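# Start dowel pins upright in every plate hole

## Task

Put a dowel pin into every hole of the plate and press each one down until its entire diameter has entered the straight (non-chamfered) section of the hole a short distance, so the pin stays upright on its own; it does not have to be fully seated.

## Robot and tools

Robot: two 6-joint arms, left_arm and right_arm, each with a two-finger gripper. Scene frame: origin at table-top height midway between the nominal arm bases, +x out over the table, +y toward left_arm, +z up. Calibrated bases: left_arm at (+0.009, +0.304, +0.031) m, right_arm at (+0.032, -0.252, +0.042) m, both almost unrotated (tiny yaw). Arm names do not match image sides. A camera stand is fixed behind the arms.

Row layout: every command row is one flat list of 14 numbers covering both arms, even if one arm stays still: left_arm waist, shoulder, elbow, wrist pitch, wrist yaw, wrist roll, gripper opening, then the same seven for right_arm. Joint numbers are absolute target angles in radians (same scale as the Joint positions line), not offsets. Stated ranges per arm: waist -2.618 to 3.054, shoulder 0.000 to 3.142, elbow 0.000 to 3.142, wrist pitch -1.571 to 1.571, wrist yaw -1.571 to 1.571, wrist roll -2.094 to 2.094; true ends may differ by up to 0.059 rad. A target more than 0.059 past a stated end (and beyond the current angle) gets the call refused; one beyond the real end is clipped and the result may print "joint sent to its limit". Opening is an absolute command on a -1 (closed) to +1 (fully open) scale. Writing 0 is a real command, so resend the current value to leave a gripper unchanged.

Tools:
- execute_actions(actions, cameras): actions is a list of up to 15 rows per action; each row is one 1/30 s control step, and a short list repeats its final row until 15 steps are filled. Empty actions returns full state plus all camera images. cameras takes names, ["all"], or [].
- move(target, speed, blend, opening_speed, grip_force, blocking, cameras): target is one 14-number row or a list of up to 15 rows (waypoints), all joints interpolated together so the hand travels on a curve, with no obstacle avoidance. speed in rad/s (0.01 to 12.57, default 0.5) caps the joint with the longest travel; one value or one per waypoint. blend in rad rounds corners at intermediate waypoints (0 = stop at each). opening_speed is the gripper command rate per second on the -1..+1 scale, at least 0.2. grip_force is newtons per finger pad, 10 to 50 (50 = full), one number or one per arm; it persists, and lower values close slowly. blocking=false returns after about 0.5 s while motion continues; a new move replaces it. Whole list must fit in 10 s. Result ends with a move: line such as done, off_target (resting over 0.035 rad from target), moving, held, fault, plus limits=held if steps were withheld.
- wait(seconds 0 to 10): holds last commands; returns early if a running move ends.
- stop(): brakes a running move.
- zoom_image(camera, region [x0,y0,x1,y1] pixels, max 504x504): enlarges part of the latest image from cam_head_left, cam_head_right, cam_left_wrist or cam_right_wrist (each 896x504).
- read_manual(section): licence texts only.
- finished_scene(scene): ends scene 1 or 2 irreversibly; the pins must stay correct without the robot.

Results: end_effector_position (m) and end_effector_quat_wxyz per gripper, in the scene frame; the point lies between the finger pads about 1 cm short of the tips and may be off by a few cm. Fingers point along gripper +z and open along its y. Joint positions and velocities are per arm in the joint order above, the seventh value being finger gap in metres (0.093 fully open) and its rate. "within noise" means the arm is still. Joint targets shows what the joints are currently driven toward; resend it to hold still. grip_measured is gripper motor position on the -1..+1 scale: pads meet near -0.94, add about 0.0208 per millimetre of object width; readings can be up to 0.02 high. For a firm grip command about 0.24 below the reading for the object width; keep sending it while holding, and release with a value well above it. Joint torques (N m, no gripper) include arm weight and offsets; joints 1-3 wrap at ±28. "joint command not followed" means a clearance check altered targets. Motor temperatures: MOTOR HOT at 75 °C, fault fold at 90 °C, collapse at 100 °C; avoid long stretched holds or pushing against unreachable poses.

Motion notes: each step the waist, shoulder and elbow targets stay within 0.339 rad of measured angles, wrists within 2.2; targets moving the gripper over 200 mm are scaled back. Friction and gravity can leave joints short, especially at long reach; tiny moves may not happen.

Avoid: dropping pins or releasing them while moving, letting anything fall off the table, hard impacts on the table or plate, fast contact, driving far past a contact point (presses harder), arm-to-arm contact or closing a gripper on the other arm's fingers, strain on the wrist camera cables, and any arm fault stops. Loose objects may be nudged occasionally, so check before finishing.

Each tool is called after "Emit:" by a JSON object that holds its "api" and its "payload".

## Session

Emit:
{"api": "execute_actions", "payload": {"actions": []}}

Emit:
{"api": "zoom_image", "payload": {"camera": "cam_head_left", "region": [370, 250, 530, 390]}}

Emit:
{"api": "zoom_image", "payload": {"camera": "cam_head_right", "region": [370, 250, 530, 390]}}

Scene clock: 0.00 s.
left_arm: end_effector_position=(+0.3877, +0.3247, +0.1247) grip_measured=+1.000 end_effector_quat_wxyz=(+0.586, -0.053, +0.805, +0.078) | right_arm: end_effector_position=(+0.4077, -0.2738, +0.1368) grip_measured=+1.000 end_effector_quat_wxyz=(+0.572, +0.057, +0.814, -0.079)
Joint positions: left_arm=[-0.055 1.537 0.317 0.906 -0.233 -0.009 0.093] | right_arm=[0.059 1.485 0.329 0.806 0.238 0.019 0.093]
Joint velocities: within noise
Joint torques (N m): no reading
Motor temperatures (°C): left_arm=[25 31 33 31 26 24 30] | right_arm=[27 30 29 38 26 26 24]
Heat: left arm: 33 °C; right arm: 38 °C.
Joint targets: left_arm=[-0.055 1.530 0.326 0.915 -0.233 -0.009] | right_arm=[0.059 1.478 0.337 0.810 0.238 0.019]
Tool commands: left_gripper/opening=+1.0 right_gripper/opening=+1.0

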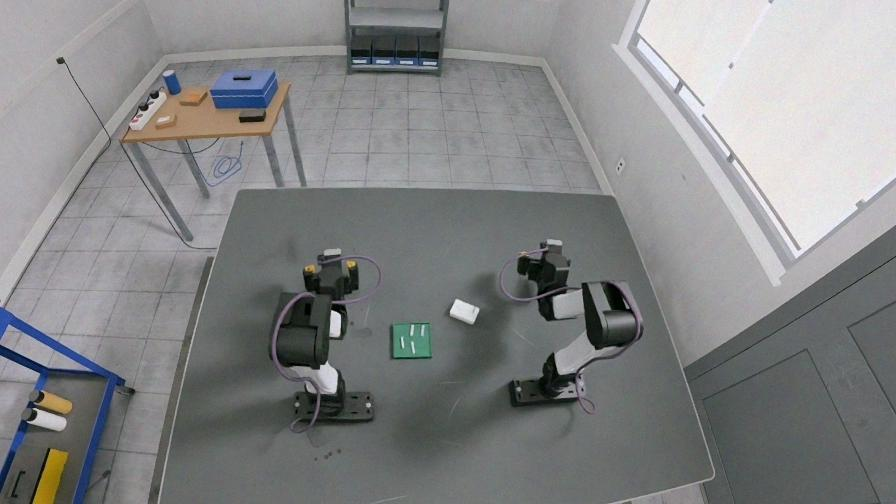

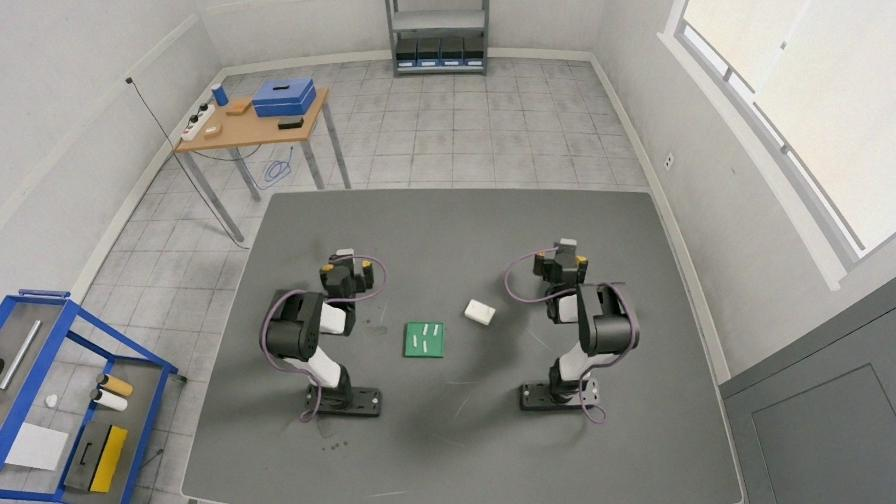

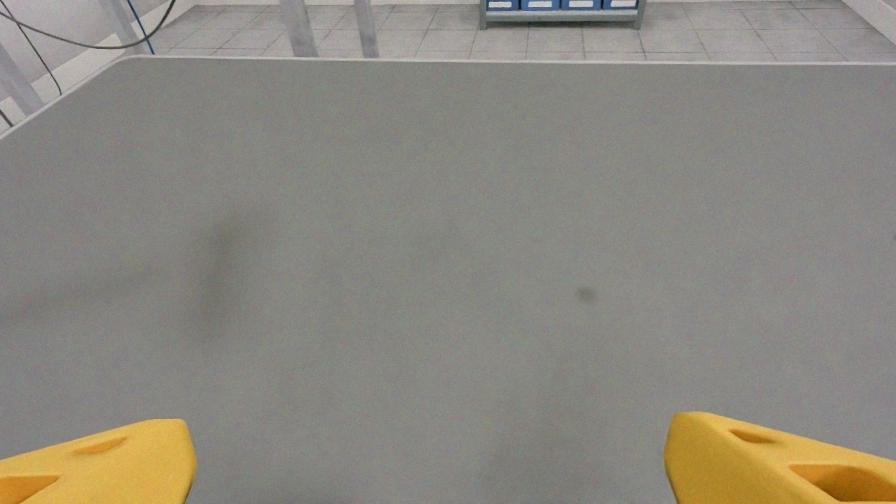

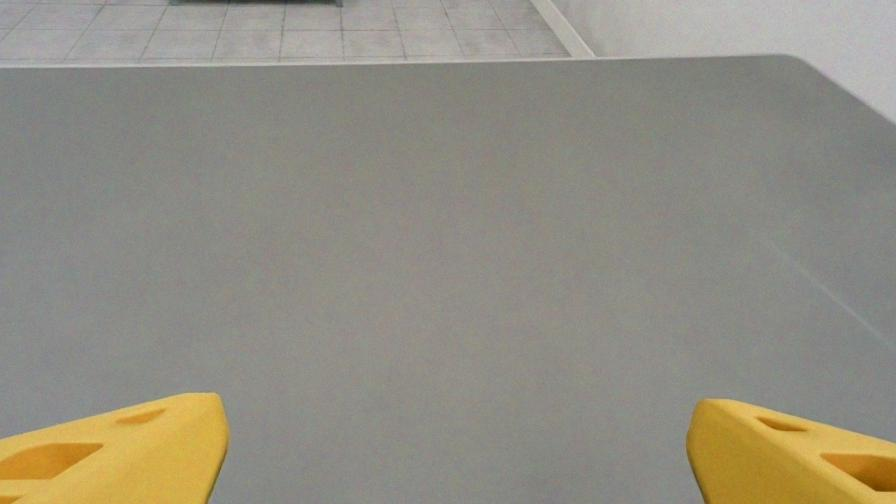

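Scaled by 3.150 from the camera's 896x504 image, which has a finer 1280x720 frame.

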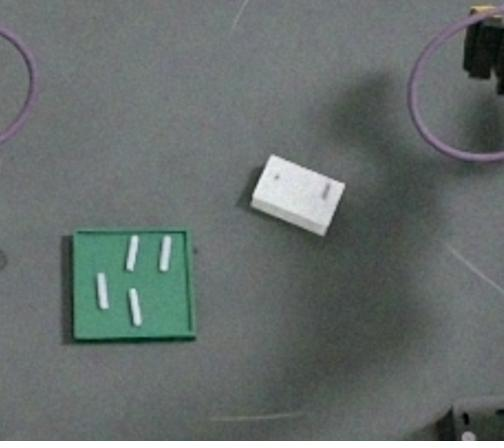

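Scaled by 3.150 from the camera's 896x504 image, which has a finer 1280x720 frame.

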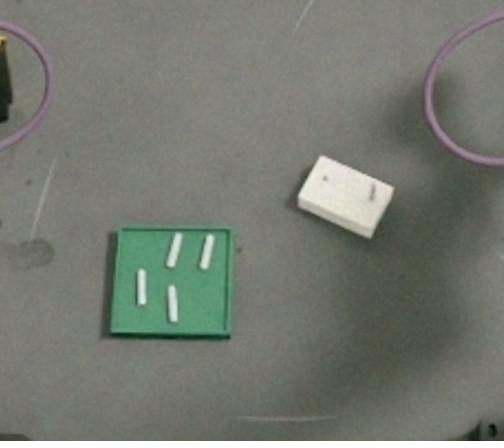

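Emit:
{"api": "move", "payload": {"target": [-0.752,1.83,1.272,-1.225,0.262,-0.828,-0.3,-0.8,1.478,0.337,0.81,0.238,0.019,1], "speed": 1.0, "cameras": ["cam_left_wrist"]}}

Scene clock: 12.10 s.
left_arm: end_effector_position=(+0.1816, +0.0887, +0.0862) grip_measured=-0.298 end_effector_quat_wxyz=(-0.162, -0.050, +0.985, -0.015) | right_arm: end_effector_position=(+0.2630, -0.5487, +0.1368) grip_measured=+1.000 end_effector_quat_wxyz=(+0.489, +0.388, +0.718, -0.308)
Joint positions: left_arm=[-0.749 1.816 1.245 -1.211 0.25 -0.816 0.031] | right_arm=[-0.792 1.485 0.329 0.806 0.238 0.019 0.093]
Joint torques (N m): left_arm=[-0.12 -6.27 8.91 -0.42 0.14 -0.13] | right_arm=[-0.47 -5.24 4.68 2.03 0.1 0.06]
Motor temperatures (°C): left_arm=[25 32 34 34 26 24 30] | right_arm=[27 31 31 43 26 26 24]
Heat: left arm: 34 °C; right arm: 43 °C.
Joint targets: left_arm=[-0.752 1.830 1.272 -1.225 0.262 -0.828] | right_arm=[-0.800 1.478 0.337 0.810 0.238 0.019]
move: done
Images, in order (width x height): cam_left_wrist 896x504.

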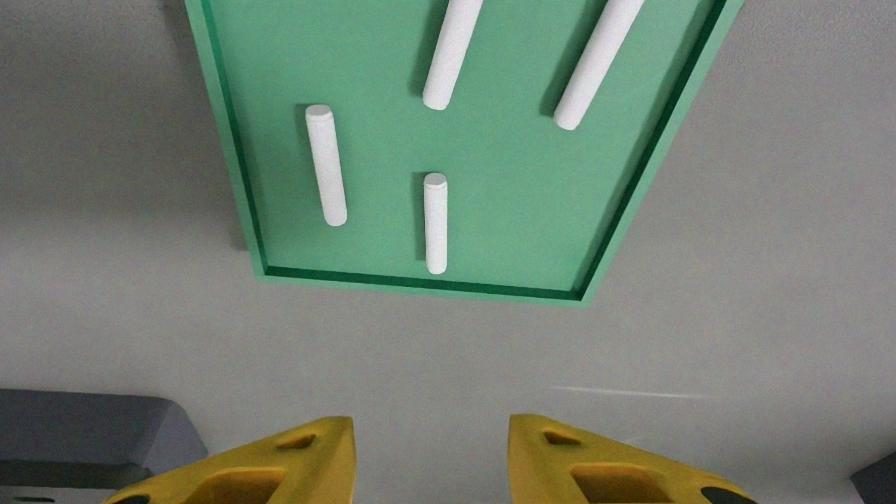

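Emit:
{"api": "move", "payload": {"target": [[-0.743,1.915,1.185,-1.075,0.268,-0.822,-0.3,-0.8,1.478,0.337,0.81,0.238,0.019,1],[-0.743,1.958,1.135,-0.988,0.265,-0.822,-0.3,-0.8,1.478,0.337,0.81,0.238,0.019,1]], "speed": [0.35,0.2], "cameras": ["cam_left_wrist"]}}

Scene clock: 25.47 s.
left_arm: end_effector_position=(+0.1799, +0.0878, +0.0276) grip_measured=-0.298 end_effector_quat_wxyz=(-0.177, -0.053, +0.983, -0.007) | right_arm: end_effector_position=(+0.2630, -0.5487, +0.1368) grip_measured=+1.000 end_effector_quat_wxyz=(+0.489, +0.388, +0.718, -0.308)
Joint positions: left_arm=[-0.749 1.941 1.145 -1.021 0.261 -0.816 0.031] | right_arm=[-0.792 1.485 0.329 0.806 0.238 0.019 0.093]
Joint torques (N m): left_arm=[0.73 -6.43 4.42 -0.02 0.08 -0.09] | right_arm=[-0.43 -5.3 4.37 2.12 0.04 -0.01]
Heat: left arm: 34 °C; right arm: 46 °C.
Joint targets: left_arm=[-0.743 1.958 1.135 -0.988 0.265 -0.822] | right_arm=[-0.800 1.478 0.337 0.810 0.238 0.019]
move: done
Images, in order (width x height): cam_left_wrist 896x504.

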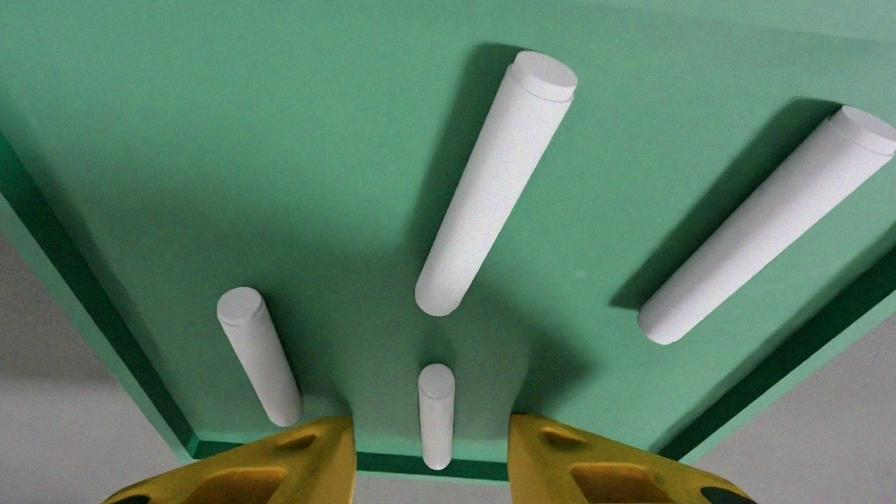

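Emit:
{"api": "move", "payload": {"target": [[-0.720,1.940,1.180,-1.045,0.262,-0.798,-0.3,-0.8,1.478,0.337,0.81,0.238,0.019,1],[-0.718,1.976,1.162,-0.997,0.262,-0.798,-0.3,-0.8,1.478,0.337,0.81,0.238,0.019,1]], "speed": 0.25, "cameras": ["cam_left_wrist"]}}

Scene clock: 31.67 s.
left_arm: end_effector_position=(+0.1862, +0.0908, +0.0272) grip_measured=-0.299 end_effector_quat_wxyz=(-0.180, -0.062, +0.982, -0.010) | right_arm: end_effector_position=(+0.2630, -0.5487, +0.1368) grip_measured=+1.000 end_effector_quat_wxyz=(+0.489, +0.388, +0.718, -0.308)
Joint positions: left_arm=[-0.723 1.951 1.156 -1.027 0.266 -0.807 0.031] | right_arm=[-0.792 1.485 0.329 0.806 0.238 0.019 0.093]
Joint torques (N m): left_arm=[0.62 -5.82 6.11 -0.05 0.01 0.01] | right_arm=[-0.87 -5.05 4.64 2.05 0.06 -0.05]
Heat: left arm: 34 °C; right arm: 47 °C.
Joint targets: left_arm=[-0.718 1.976 1.162 -0.997 0.262 -0.798] | right_arm=[-0.800 1.478 0.337 0.810 0.238 0.019]
move: done
Images, in order (width x height): cam_left_wrist 896x504.

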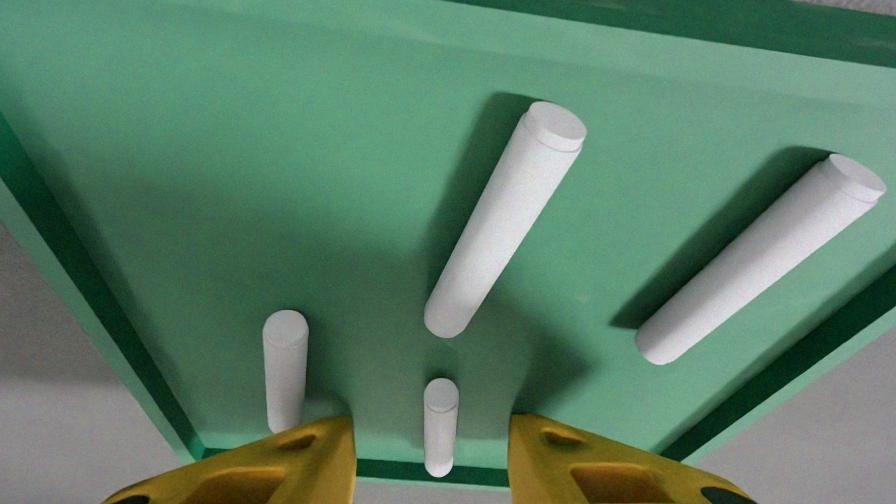

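Emit:
{"api": "move", "payload": {"target": [[-0.709,1.972,1.186,-1.028,0.262,-0.790,-0.3,-0.8,1.478,0.337,0.81,0.238,0.019,1],[-0.709,1.988,1.184,-1.010,0.262,-0.790,-0.35,-0.8,1.478,0.337,0.81,0.238,0.019,1]], "speed": 0.25, "cameras": ["cam_left_wrist"]}}

Scene clock: 38.37 s.
left_arm: end_effector_position=(+0.1876, +0.0906, +0.0270) grip_measured=-0.348 end_effector_quat_wxyz=(-0.186, -0.062, +0.980, -0.011) | right_arm: end_effector_position=(+0.2630, -0.5487, +0.1368) grip_measured=+1.000 end_effector_quat_wxyz=(+0.489, +0.388, +0.718, -0.308)
Joint positions: left_arm=[-0.715 1.963 1.168 -1.036 0.274 -0.798 0.028] | right_arm=[-0.792 1.485 0.329 0.806 0.238 0.019 0.093]
Joint torques (N m): left_arm=[0.72 -5.81 7.15 -0.12 -0.07 0.03] | right_arm=[-0.84 -5.23 4.66 2.05 0.08 0.01]
Heat: left arm: 34 °C; right arm: 47 °C.
Joint targets: left_arm=[-0.709 1.988 1.184 -1.010 0.262 -0.790] | right_arm=[-0.800 1.478 0.337 0.810 0.238 0.019]
move: done
Images, in order (width x height): cam_left_wrist 896x504.

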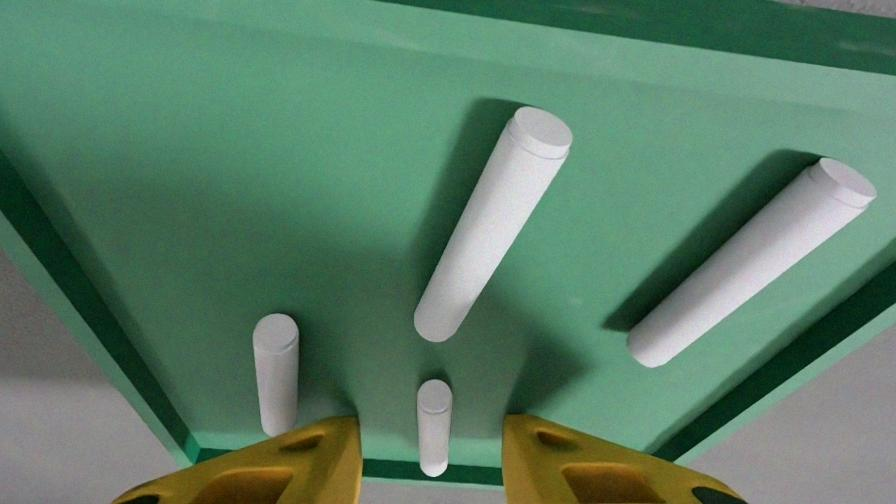

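Emit:
{"api": "move", "payload": {"target": [[-0.709,1.980,1.184,-1.015,0.265,-0.792,-1,-0.8,1.478,0.337,0.81,0.238,0.019,1],[-0.709,1.87,1.30,-1.24,0.265,-0.792,-1,-0.8,1.478,0.337,0.81,0.238,0.019,1]], "speed": 0.35, "grip_force": 35, "cameras": ["cam_left_wrist"]}}

Emit:
{"api": "zoom_image", "payload": {"camera": "cam_left_wrist", "region": [350, 350, 520, 504]}}

Scene clock: 47.03 s.
left_arm: end_effector_position=(+0.1872, +0.0902, +0.0716) grip_measured=-0.909 end_effector_quat_wxyz=(-0.195, -0.063, +0.979, -0.005) | right_arm: end_effector_position=(+0.2630, -0.5487, +0.1368) grip_measured=+1.000 end_effector_quat_wxyz=(+0.489, +0.388, +0.718, -0.308)
Joint positions: left_arm=[-0.715 1.904 1.277 -1.225 0.278 -0.797 0.002] | right_arm=[-0.792 1.485 0.329 0.806 0.238 0.019 0.093]
Joint torques (N m): left_arm=[0.76 -11.07 8.14 -0.62 -0.09 0] | right_arm=[-0.59 -5.18 4.31 2.08 0.03 -0.04]
Motor temperatures (°C): left_arm=[25 33 35 31 26 24 30] | right_arm=[27 33 34 48 26 26 24]
Heat: left arm: 35 °C; right arm: 48 °C.
Joint targets: left_arm=[-0.709 1.870 1.300 -1.240 0.265 -0.792] | right_arm=[-0.800 1.478 0.337 0.810 0.238 0.019]
grip_force (N): 35, 35
move: done
Images, in order (width x height): cam_left_wrist 896x504.

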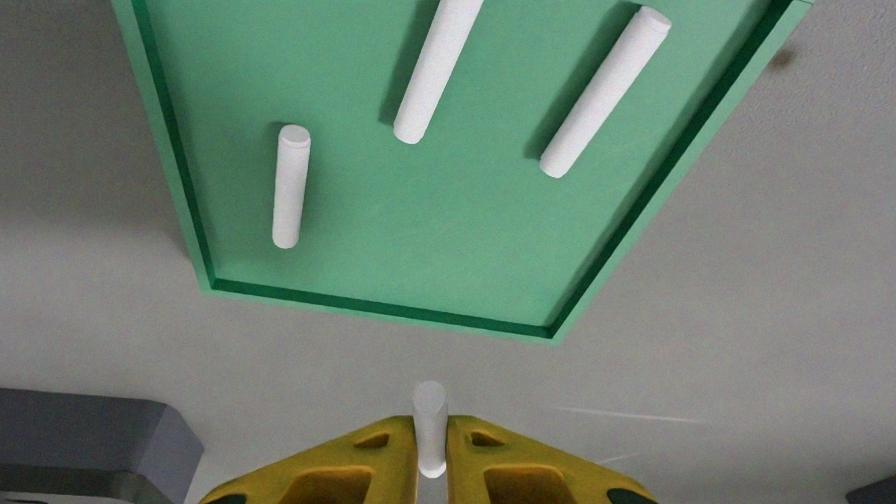

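Scaled by 2.965 from the camera's 896x504 image, which has a finer 1280x720 frame.

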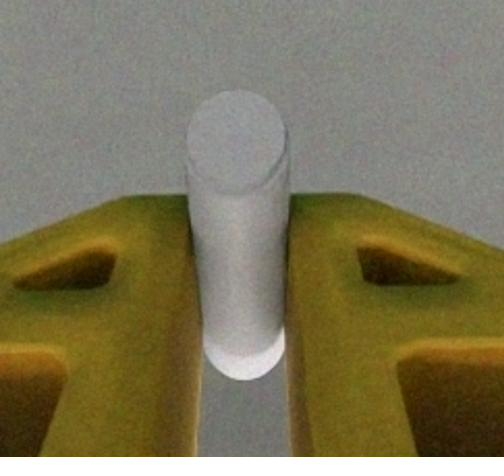

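Emit:
{"api": "move", "payload": {"target": [[-0.80,1.6,1.1,-0.3,0.13,-0.4,-1,-0.8,1.478,0.337,0.81,0.238,0.019,1],[-0.888,1.735,0.3775,1.033,-0.013,0.01,-1,-0.8,1.478,0.337,0.81,0.238,0.019,1]], "speed": 0.9, "blend": [0.2,0], "grip_force": 45, "cameras": ["cam_left_wrist"]}}

Scene clock: 68.90 s.
left_arm: end_effector_position=(+0.2675, -0.0052, +0.0998) grip_measured=-0.940 end_effector_quat_wxyz=(+0.524, +0.344, +0.740, -0.244) | right_arm: end_effector_position=(+0.2630, -0.5487, +0.1368) grip_measured=+1.000 end_effector_quat_wxyz=(+0.489, +0.388, +0.718, -0.308)
Joint positions: left_arm=[-0.882 1.724 0.382 1.005 -0.002 -0.002 0] | right_arm=[-0.792 1.485 0.329 0.806 0.238 0.019 0.093]
Joint torques (N m): left_arm=[-0.35 -5.04 4.72 2.67 -0.16 0.07] | right_arm=[-0.75 -5.11 4.66 2.06 0.09 -0.02]
Heat: left arm: 37 °C; right arm: 49 °C.
Joint targets: left_arm=[-0.888 1.735 0.377 1.033 -0.013 0.010] | right_arm=[-0.800 1.478 0.337 0.810 0.238 0.019]
grip_force (N): 45, 45
move: done
Images, in order (width x height): cam_left_wrist 896x504.

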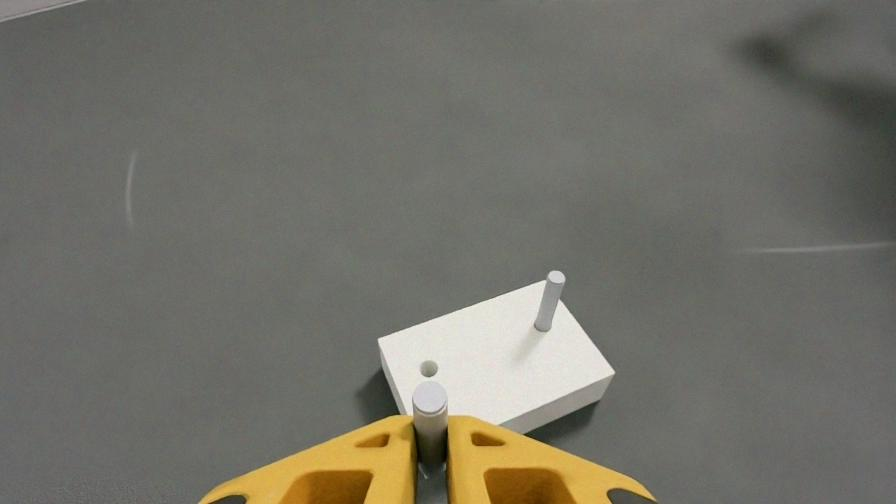

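Emit:
{"api": "move", "payload": {"target": [-0.875,2.042,0.612,1.077,-0.013,0.01,-1,-0.8,1.478,0.337,0.81,0.238,0.019,1], "speed": 0.35, "cameras": ["cam_left_wrist"]}}

Emit:
{"api": "zoom_image", "payload": {"camera": "cam_left_wrist", "region": [395, 424, 475, 504]}}

Scene clock: 80.80 s.
left_arm: end_effector_position=(+0.2998, -0.0436, +0.0547) grip_measured=-0.940 end_effector_quat_wxyz=(+0.506, +0.350, +0.752, -0.235) | right_arm: end_effector_position=(+0.2630, -0.5487, +0.1368) grip_measured=+1.000 end_effector_quat_wxyz=(+0.489, +0.388, +0.718, -0.308)
Joint positions: left_arm=[-0.882 2.028 0.592 1.049 -0.003 -0.001 0] | right_arm=[-0.792 1.485 0.329 0.806 0.238 0.019 0.093]
Joint torques (N m): left_arm=[0.84 -6.64 6.72 2.63 -0.16 0.06] | right_arm=[-0.94 -5.31 4.66 2.02 0.02 -0.02]
Motor temperatures (°C): left_arm=[25 36 35 37 26 24 31] | right_arm=[27 33 35 50 26 26 24]
Heat: left arm: 37 °C; right arm: 50 °C.
Joint targets: left_arm=[-0.875 2.042 0.612 1.077 -0.013 0.010] | right_arm=[-0.800 1.478 0.337 0.810 0.238 0.019]
grip_force (N): 45, 45
move: done
Images, in order (width x height): cam_left_wrist 896x504.

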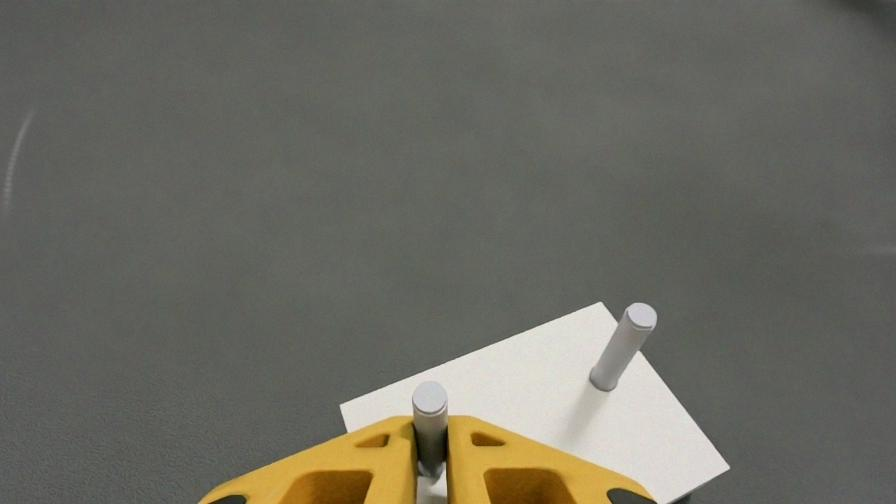

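Scaled by 6.300 from the camera's 896x504 image, which has a finer 1280x720 frame.

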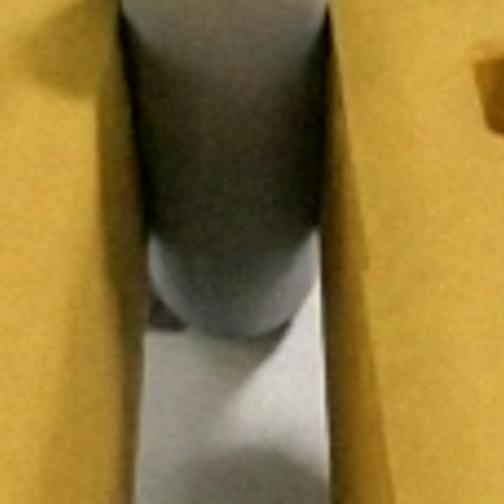

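Emit:
{"api": "move", "payload": {"target": [-0.866,2.056,0.612,1.100,-0.013,0.01,-1,-0.8,1.478,0.337,0.81,0.238,0.019,1], "speed": 0.15, "cameras": ["cam_left_wrist"]}}

Emit:
{"api": "zoom_image", "payload": {"camera": "cam_left_wrist", "region": [395, 424, 475, 504]}}

Scene clock: 91.70 s.
left_arm: end_effector_position=(+0.3036, -0.0415, +0.0539) grip_measured=-0.940 end_effector_quat_wxyz=(+0.510, +0.345, +0.752, -0.234) | right_arm: end_effector_position=(+0.2630, -0.5487, +0.1368) grip_measured=+1.000 end_effector_quat_wxyz=(+0.489, +0.388, +0.718, -0.308)
Joint positions: left_arm=[-0.872 2.042 0.592 1.072 -0.003 -0.001 0] | right_arm=[-0.792 1.485 0.329 0.806 0.238 0.019 0.093]
Joint torques (N m): left_arm=[0.77 -6.69 6.74 2.62 -0.16 0.07] | right_arm=[-0.58 -5.33 4.83 2.06 0.05 0.05]
Heat: left arm: 39 °C; right arm: 51 °C.
Joint targets: left_arm=[-0.866 2.056 0.612 1.100 -0.013 0.010] | right_arm=[-0.800 1.478 0.337 0.810 0.238 0.019]
grip_force (N): 45, 45
move: done
Images, in order (width x height): cam_left_wrist 896x504.

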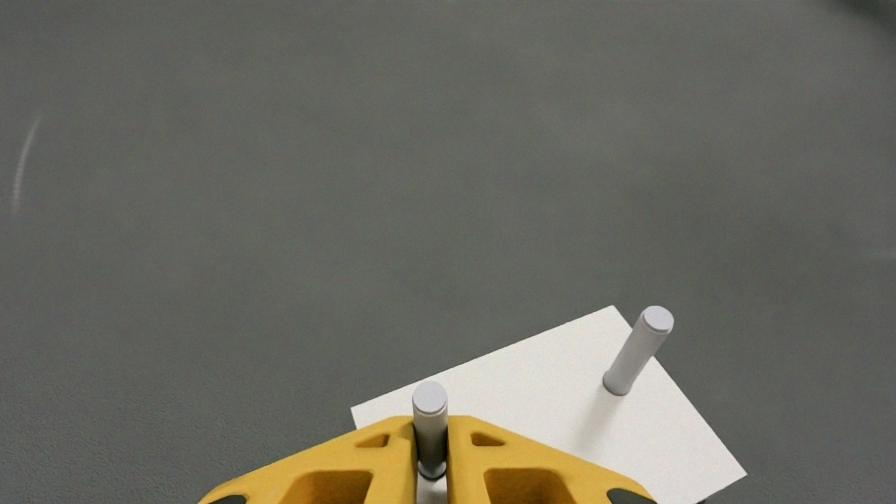

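Scaled by 6.300 from the camera's 896x504 image, which has a finer 1280x720 frame.

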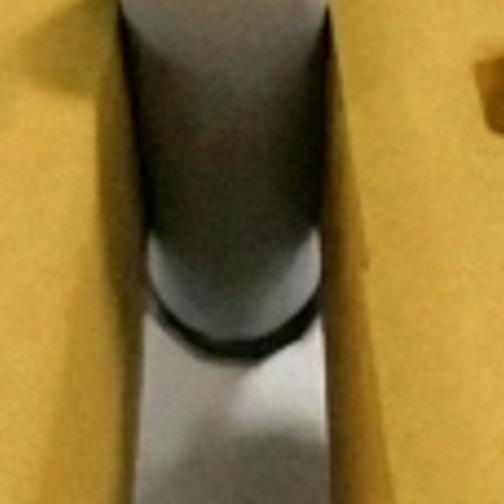

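Emit:
{"api": "move", "payload": {"target": [[-0.869,2.10,0.612,1.125,-0.013,0.01,-1,-0.8,1.478,0.337,0.81,0.238,0.019,1],[-0.869,2.145,0.612,1.150,-0.013,0.01,-1,-0.8,1.478,0.337,0.81,0.238,0.019,1]], "speed": 0.1, "cameras": ["cam_left_wrist"]}}

Emit:
{"api": "zoom_image", "payload": {"camera": "cam_left_wrist", "region": [395, 384, 515, 504]}}

Scene clock: 100.63 s.
left_arm: end_effector_position=(+0.3068, -0.0448, +0.0470) grip_measured=-0.940 end_effector_quat_wxyz=(+0.526, +0.341, +0.741, -0.240) | right_arm: end_effector_position=(+0.2630, -0.5487, +0.1368) grip_measured=+1.000 end_effector_quat_wxyz=(+0.489, +0.388, +0.718, -0.308)
Joint positions: left_arm=[-0.872 2.12 0.6 1.181 -0.005 0.001 0] | right_arm=[-0.792 1.485 0.329 0.806 0.238 0.019 0.093]
Joint torques (N m): left_arm=[0.46 -5.97 5.49 1.98 -0.15 0.04] | right_arm=[-0.8 -5.44 4.42 2.07 0.11 -0.03]
Heat: left arm: 40 °C; right arm: 51 °C.
Joint targets: left_arm=[-0.869 2.145 0.612 1.150 -0.013 0.010] | right_arm=[-0.800 1.478 0.337 0.810 0.238 0.019]
grip_force (N): 45, 45
move: done
Images, in order (width x height): cam_left_wrist 896x504.

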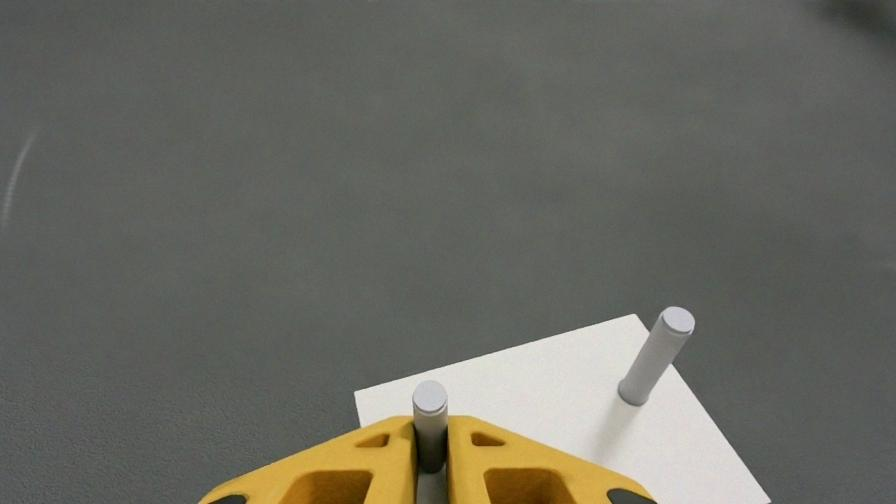

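Scaled by 4.200 from the camera's 896x504 image, which has a finer 1280x720 frame.

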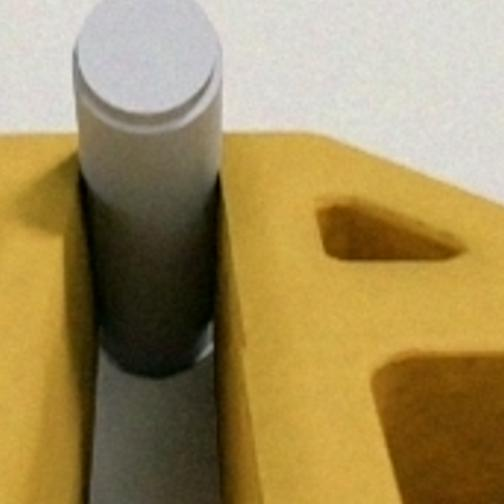

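Emit:
{"api": "move", "payload": {"target": [-0.869,2.19,0.606,1.12,-0.01,0.005,-1,-0.8,1.478,0.337,0.81,0.238,0.019,1], "speed": 0.1, "cameras": ["cam_left_wrist"]}}

Emit:
{"api": "zoom_image", "payload": {"camera": "cam_left_wrist", "region": [395, 384, 515, 504]}}

Scene clock: 104.43 s.
left_arm: end_effector_position=(+0.3074, -0.0455, +0.0450) grip_measured=-0.940 end_effector_quat_wxyz=(+0.533, +0.339, +0.736, -0.243) | right_arm: end_effector_position=(+0.2630, -0.5487, +0.1368) grip_measured=+1.000 end_effector_quat_wxyz=(+0.489, +0.388, +0.718, -0.308)
Joint positions: left_arm=[-0.872 2.15 0.6 1.231 -0.005 0.002 0] | right_arm=[-0.792 1.485 0.329 0.806 0.238 0.019 0.093]
Joint torques (N m): left_arm=[0.47 -4.63 4.74 1.1 -0.13 -0.02] | right_arm=[-0.5 -5.24 4.63 2.04 0.09 0.01]
Heat: left arm: 39 °C; right arm: 51 °C.
Joint targets: left_arm=[-0.869 2.190 0.606 1.120 -0.010 0.005] | right_arm=[-0.800 1.478 0.337 0.810 0.238 0.019]
grip_force (N): 45, 45
move: off_target (left_arm); left_arm: the wrist pitch is farthest, 0.111 rad from its target
Images, in order (width x height): cam_left_wrist 896x504.

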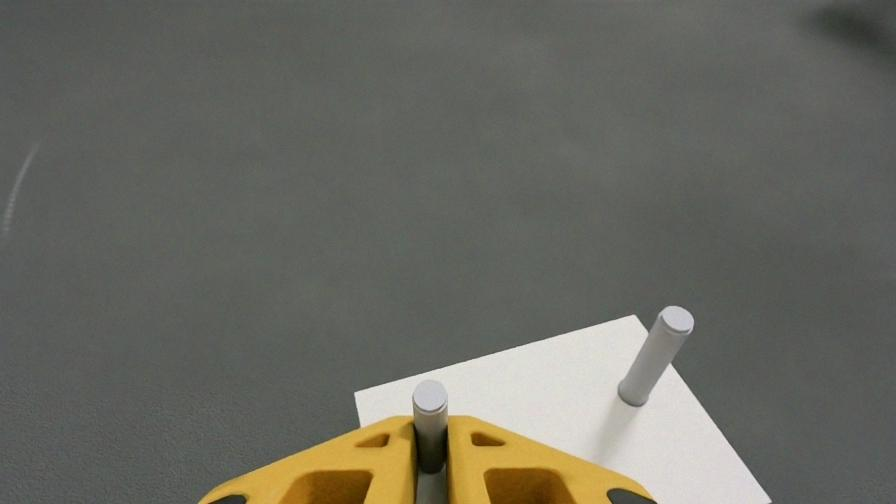

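Scaled by 4.200 from the camera's 896x504 image, which has a finer 1280x720 frame.

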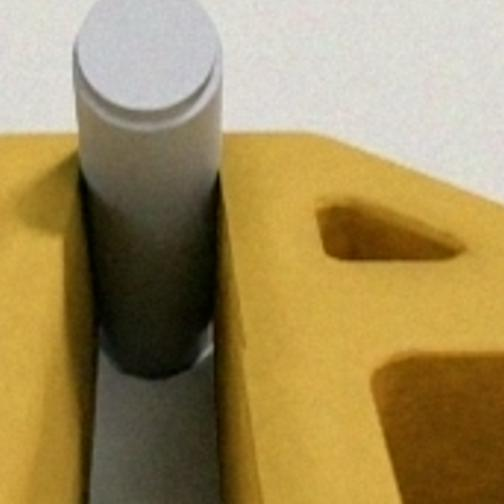

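Emit:
{"api": "move", "payload": {"target": [[-0.869,2.160,0.603,1.205,-0.008,0.005,-1,-0.8,1.478,0.337,0.81,0.238,0.019,1],[-0.869,2.150,0.603,1.205,-0.008,0.005,-0.6,-0.8,1.478,0.337,0.81,0.238,0.019,1]], "speed": 0.1, "opening_speed": 0.3, "cameras": ["cam_left_wrist"]}}

Emit:
{"api": "zoom_image", "payload": {"camera": "cam_left_wrist", "region": [375, 374, 505, 504]}}

Scene clock: 113.13 s.
left_arm: end_effector_position=(+0.3078, -0.0460, +0.0471) grip_measured=-0.602 end_effector_quat_wxyz=(+0.536, +0.338, +0.734, -0.245) | right_arm: end_effector_position=(+0.2630, -0.5487, +0.1368) grip_measured=+1.000 end_effector_quat_wxyz=(+0.489, +0.388, +0.718, -0.308)
Joint positions: left_arm=[-0.872 2.15 0.6 1.24 -0.005 0.002 0.016] | right_arm=[-0.792 1.485 0.329 0.806 0.238 0.019 0.093]
Joint torques (N m): left_arm=[0.46 -8.25 4.38 1.96 -0.1 -0.01] | right_arm=[-0.76 -5.08 4.38 2.04 0.01 -0.04]
Heat: left arm: 37 °C; right arm: 52 °C.
Joint targets: left_arm=[-0.869 2.150 0.603 1.205 -0.008 0.005] | right_arm=[-0.800 1.478 0.337 0.810 0.238 0.019]
grip_force (N): 45, 45
move: done
Images, in order (width x height): cam_left_wrist 896x504.

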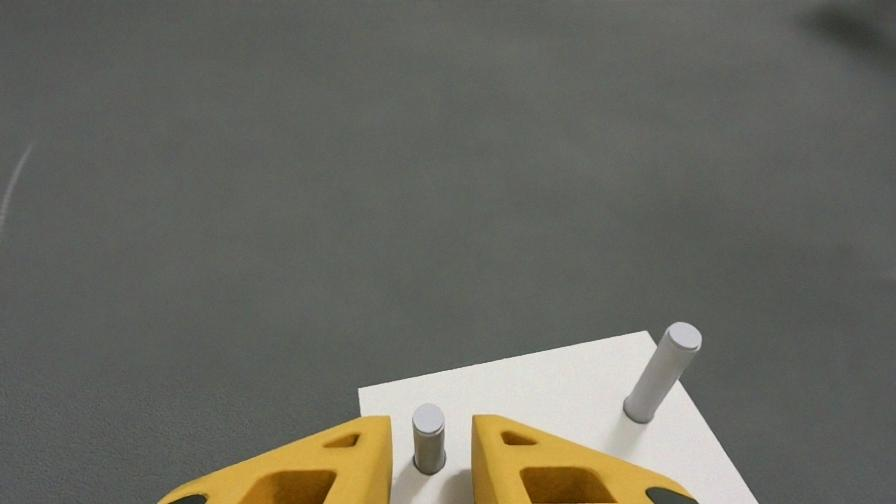

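Scaled by 3.877 from the camera's 896x504 image, which has a finer 1280x720 frame.

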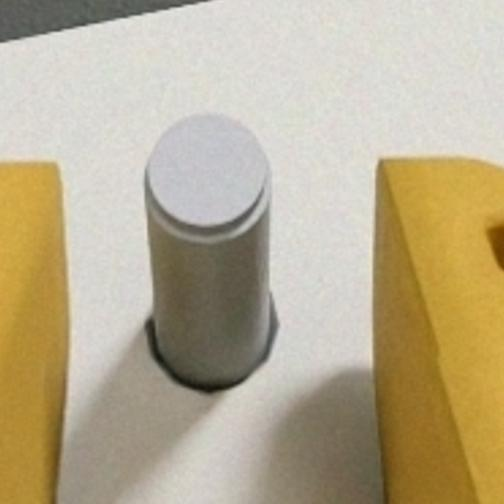

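Emit:
{"api": "move", "payload": {"target": [-0.872,1.82,0.45,0.99,-0.008,0.005,-0.6,-0.8,1.478,0.337,0.81,0.238,0.019,1], "speed": 0.35, "cameras": ["cam_left_wrist"]}}

Emit:
{"api": "zoom_image", "payload": {"camera": "cam_left_wrist", "region": [400, 270, 600, 400]}}

Scene clock: 118.37 s.
left_arm: end_effector_position=(+0.2805, -0.0139, +0.0716) grip_measured=-0.602 end_effector_quat_wxyz=(+0.501, +0.349, +0.758, -0.229) | right_arm: end_effector_position=(+0.2630, -0.5487, +0.1368) grip_measured=+1.000 end_effector_quat_wxyz=(+0.489, +0.388, +0.718, -0.308)
Joint positions: left_arm=[-0.872 1.852 0.457 0.991 -0.005 0.002 0.016] | right_arm=[-0.792 1.485 0.329 0.806 0.238 0.019 0.093]
Joint torques (N m): left_arm=[0.18 -9.58 4.15 2.29 -0.11 -0.01] | right_arm=[-0.96 -5.26 4.72 1.99 0.05 -0.01]
Heat: left arm: 37 °C; right arm: 52 °C.
Joint targets: left_arm=[-0.872 1.820 0.450 0.990 -0.008 0.005] | right_arm=[-0.800 1.478 0.337 0.810 0.238 0.019]
grip_force (N): 45, 45
move: done
Images, in order (width x height): cam_left_wrist 896x504.

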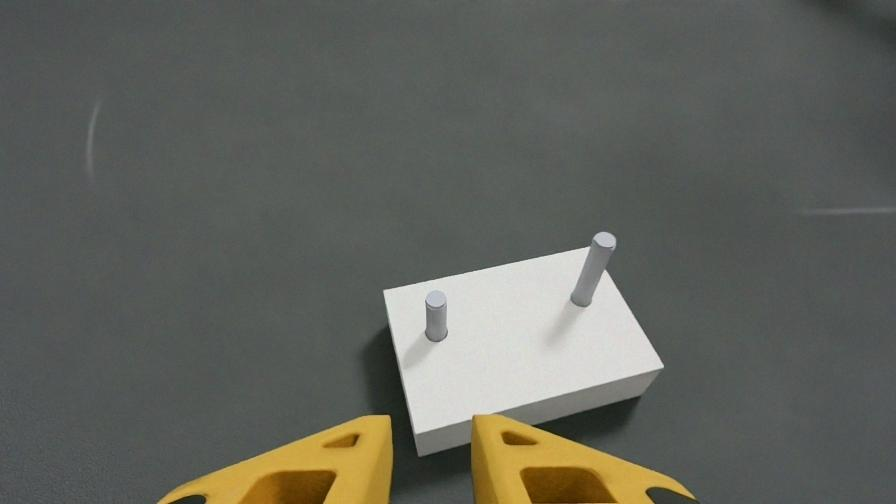

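Scaled by 2.520 from the camera's 896x504 image, which has a finer 1280x720 frame.

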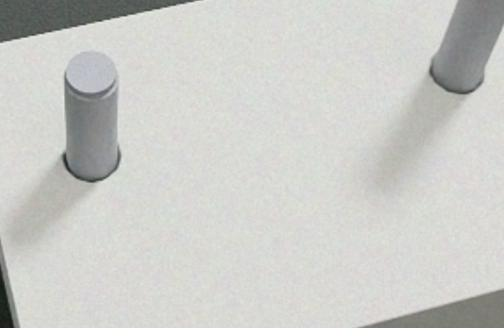

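Emit:
{"api": "move", "payload": {"target": [-0.971,1.915,0.372,1.185,-0.01,0.008,-0.6,-0.8,1.478,0.337,0.81,0.238,0.019,1], "speed": 0.4, "cameras": ["cam_left_wrist"]}}

Scene clock: 133.67 s.
left_arm: end_effector_position=(+0.2407, -0.0259, +0.0643) grip_measured=-0.602 end_effector_quat_wxyz=(+0.503, +0.380, +0.732, -0.259) | right_arm: end_effector_position=(+0.2630, -0.5487, +0.1368) grip_measured=+1.000 end_effector_quat_wxyz=(+0.489, +0.388, +0.718, -0.308)
Joint positions: left_arm=[-0.967 1.903 0.377 1.159 -0.005 0.002 0.016] | right_arm=[-0.792 1.485 0.329 0.806 0.238 0.019 0.093]
Joint torques (N m): left_arm=[-0.16 -5.55 3.71 2.62 -0.12 0.03] | right_arm=[-0.68 -5.31 4.46 2.03 0.07 0]
Heat: left arm: 39 °C; right arm: 52 °C.
Joint targets: left_arm=[-0.971 1.915 0.372 1.185 -0.010 0.008] | right_arm=[-0.800 1.478 0.337 0.810 0.238 0.019]
grip_force (N): 45, 45
move: done
Images, in order (width x height): cam_left_wrist 896x504.

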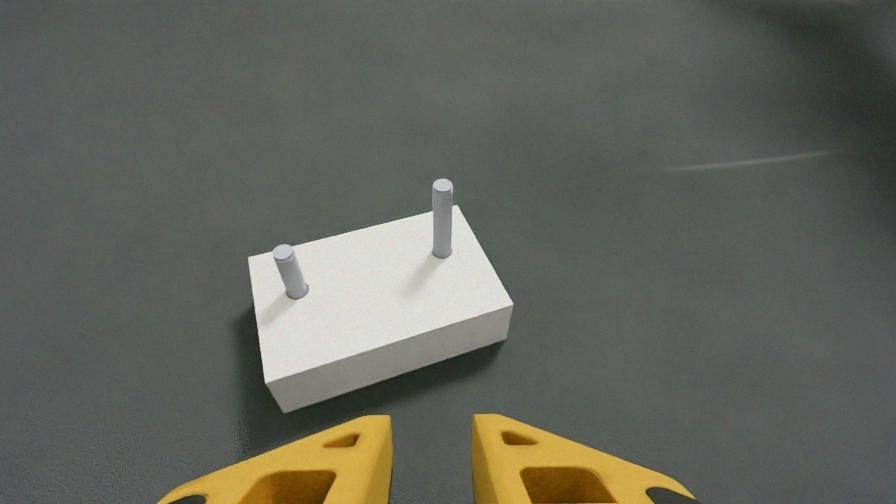

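Emit:
{"api": "move", "payload": {"target": [-0.974,2.080,0.662,1.066,-0.01,0.008,-0.6,-0.8,1.478,0.337,0.81,0.238,0.019,1], "speed": 0.2, "cameras": ["cam_left_wrist"]}}

Scene clock: 140.27 s.
left_arm: end_effector_position=(+0.2777, -0.0787, +0.0582) grip_measured=-0.602 end_effector_quat_wxyz=(+0.507, +0.378, +0.729, -0.261) | right_arm: end_effector_position=(+0.2630, -0.5487, +0.1368) grip_measured=+1.000 end_effector_quat_wxyz=(+0.489, +0.388, +0.718, -0.308)
Joint positions: left_arm=[-0.967 2.065 0.642 1.067 -0.005 0.002 0.016] | right_arm=[-0.792 1.485 0.329 0.806 0.238 0.019 0.093]
Joint torques (N m): left_arm=[-0.49 -6.89 6.83 2.34 -0.11 0.01] | right_arm=[-0.69 -5.42 4.7 2.02 0 0.06]
Heat: left arm: 40 °C; right arm: 53 °C.
Joint targets: left_arm=[-0.974 2.080 0.662 1.066 -0.010 0.008] | right_arm=[-0.800 1.478 0.337 0.810 0.238 0.019]
grip_force (N): 45, 45
move: done
Images, in order (width x height): cam_left_wrist 896x504.

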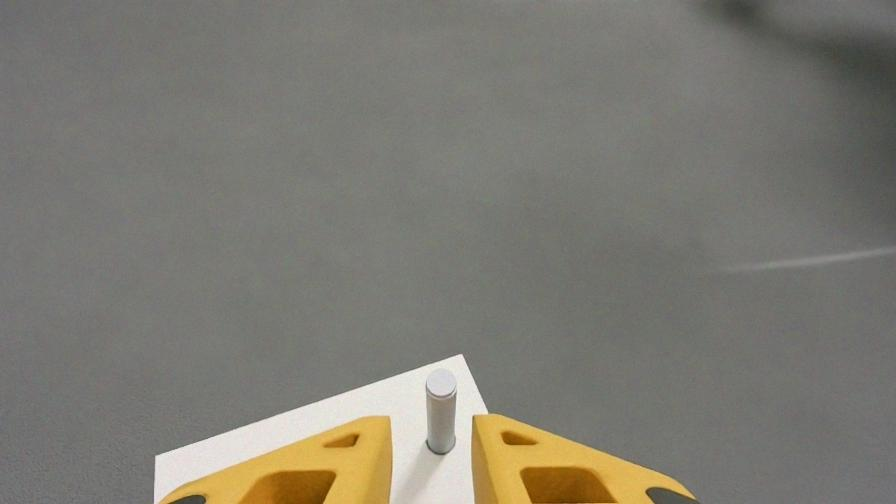

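Emit:
{"api": "move", "payload": {"target": [-0.981,2.092,0.697,1.03,-0.01,0.008,-0.6,-0.8,1.478,0.337,0.81,0.238,0.019,1], "speed": 0.15, "cameras": ["cam_left_wrist"]}}

Scene clock: 144.90 s.
left_arm: end_effector_position=(+0.2783, -0.0865, +0.0558) grip_measured=-0.602 end_effector_quat_wxyz=(+0.501, +0.383, +0.731, -0.260) | right_arm: end_effector_position=(+0.2630, -0.5487, +0.1368) grip_measured=+1.000 end_effector_quat_wxyz=(+0.489, +0.388, +0.718, -0.308)
Joint positions: left_arm=[-0.975 2.077 0.676 1.031 -0.005 0.002 0.016] | right_arm=[-0.792 1.485 0.329 0.806 0.238 0.019 0.093]
Joint torques (N m): left_arm=[-0.39 -7.05 7.05 2.35 -0.11 0] | right_arm=[-0.54 -5.3 4.7 2 0.11 0.08]
Heat: left arm: 40 °C; right arm: 53 °C.
Joint targets: left_arm=[-0.981 2.092 0.697 1.030 -0.010 0.008] | right_arm=[-0.800 1.478 0.337 0.810 0.238 0.019]
grip_force (N): 45, 45
move: done
Images, in order (width x height): cam_left_wrist 896x504.

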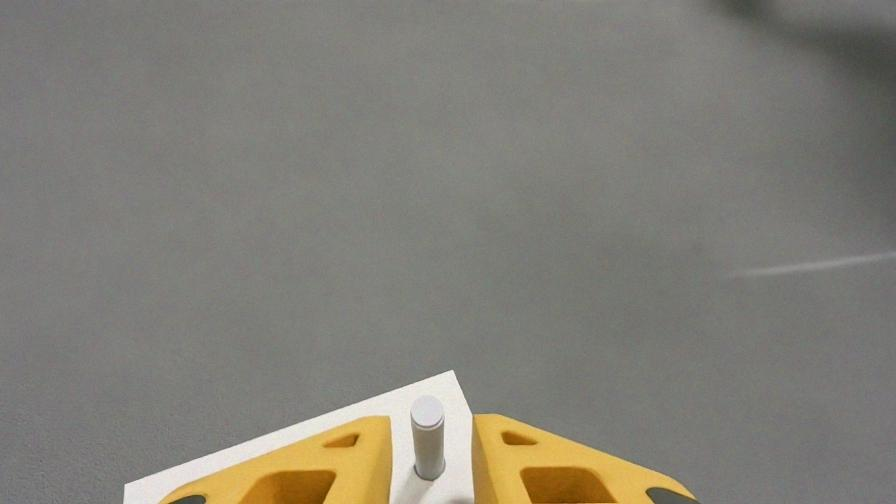

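Emit:
{"api": "move", "payload": {"target": [[-0.980,2.090,0.694,1.035,-0.01,0.008,-0.6,-0.8,1.478,0.337,0.81,0.238,0.019,1],[-0.980,2.090,0.694,1.035,-0.01,0.008,-1,-0.8,1.478,0.337,0.81,0.238,0.019,1],[-0.980,2.135,0.692,1.068,-0.01,0.008,-1,-0.8,1.478,0.337,0.81,0.238,0.019,1],[-0.980,2.165,0.692,1.07,-0.01,0.008,-1,-0.8,1.478,0.337,0.81,0.238,0.019,1]], "speed": 0.12, "cameras": ["cam_left_wrist"]}}

Emit:
{"api": "zoom_image", "payload": {"camera": "cam_left_wrist", "region": [375, 374, 505, 504]}}

Scene clock: 153.53 s.
left_arm: end_effector_position=(+0.2811, -0.0905, +0.0532) grip_measured=-0.939 end_effector_quat_wxyz=(+0.517, +0.377, +0.720, -0.269) | right_arm: end_effector_position=(+0.2630, -0.5487, +0.1368) grip_measured=+1.000 end_effector_quat_wxyz=(+0.489, +0.388, +0.718, -0.308)
Joint positions: left_arm=[-0.975 2.134 0.683 1.125 -0.005 0.002 0] | right_arm=[-0.792 1.485 0.329 0.806 0.238 0.019 0.093]
Joint torques (N m): left_arm=[-0.27 -5.91 5.56 1.74 -0.11 0.03] | right_arm=[-0.54 -5.18 4.52 1.99 0.06 0]
Heat: left arm: 40 °C; right arm: 53 °C.
Joint targets: left_arm=[-0.980 2.165 0.692 1.070 -0.010 0.008] | right_arm=[-0.800 1.478 0.337 0.810 0.238 0.019]
grip_force (N): 45, 45
move: off_target (left_arm); left_arm: the wrist pitch is farthest, 0.055 rad from its target
Images, in order (width x height): cam_left_wrist 896x504.

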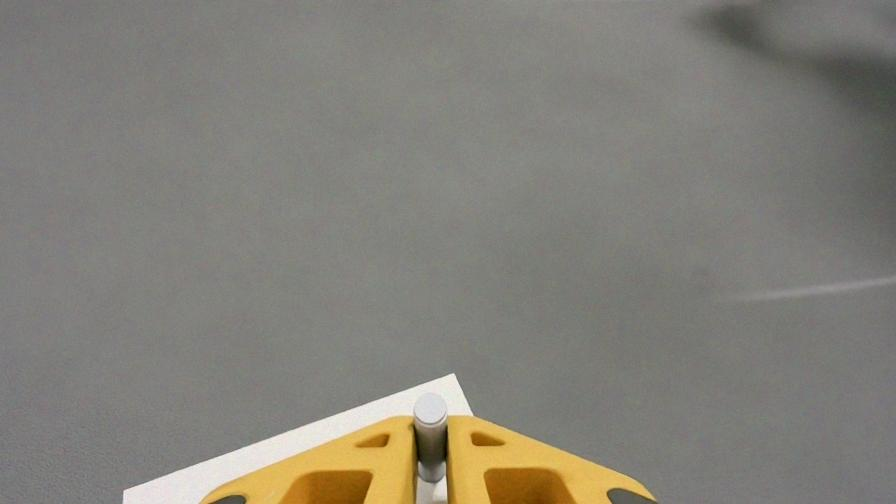

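Scaled by 3.877 from the camera's 896x504 image, which has a finer 1280x720 frame.

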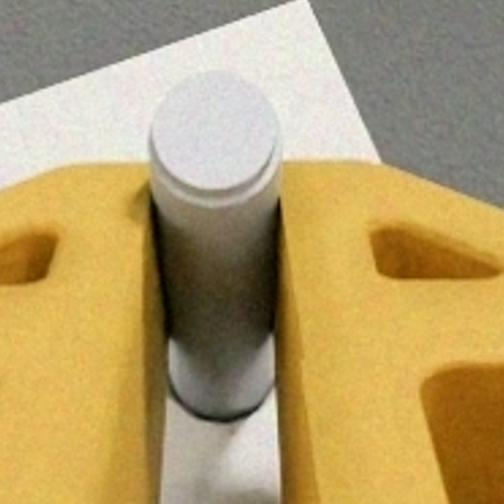

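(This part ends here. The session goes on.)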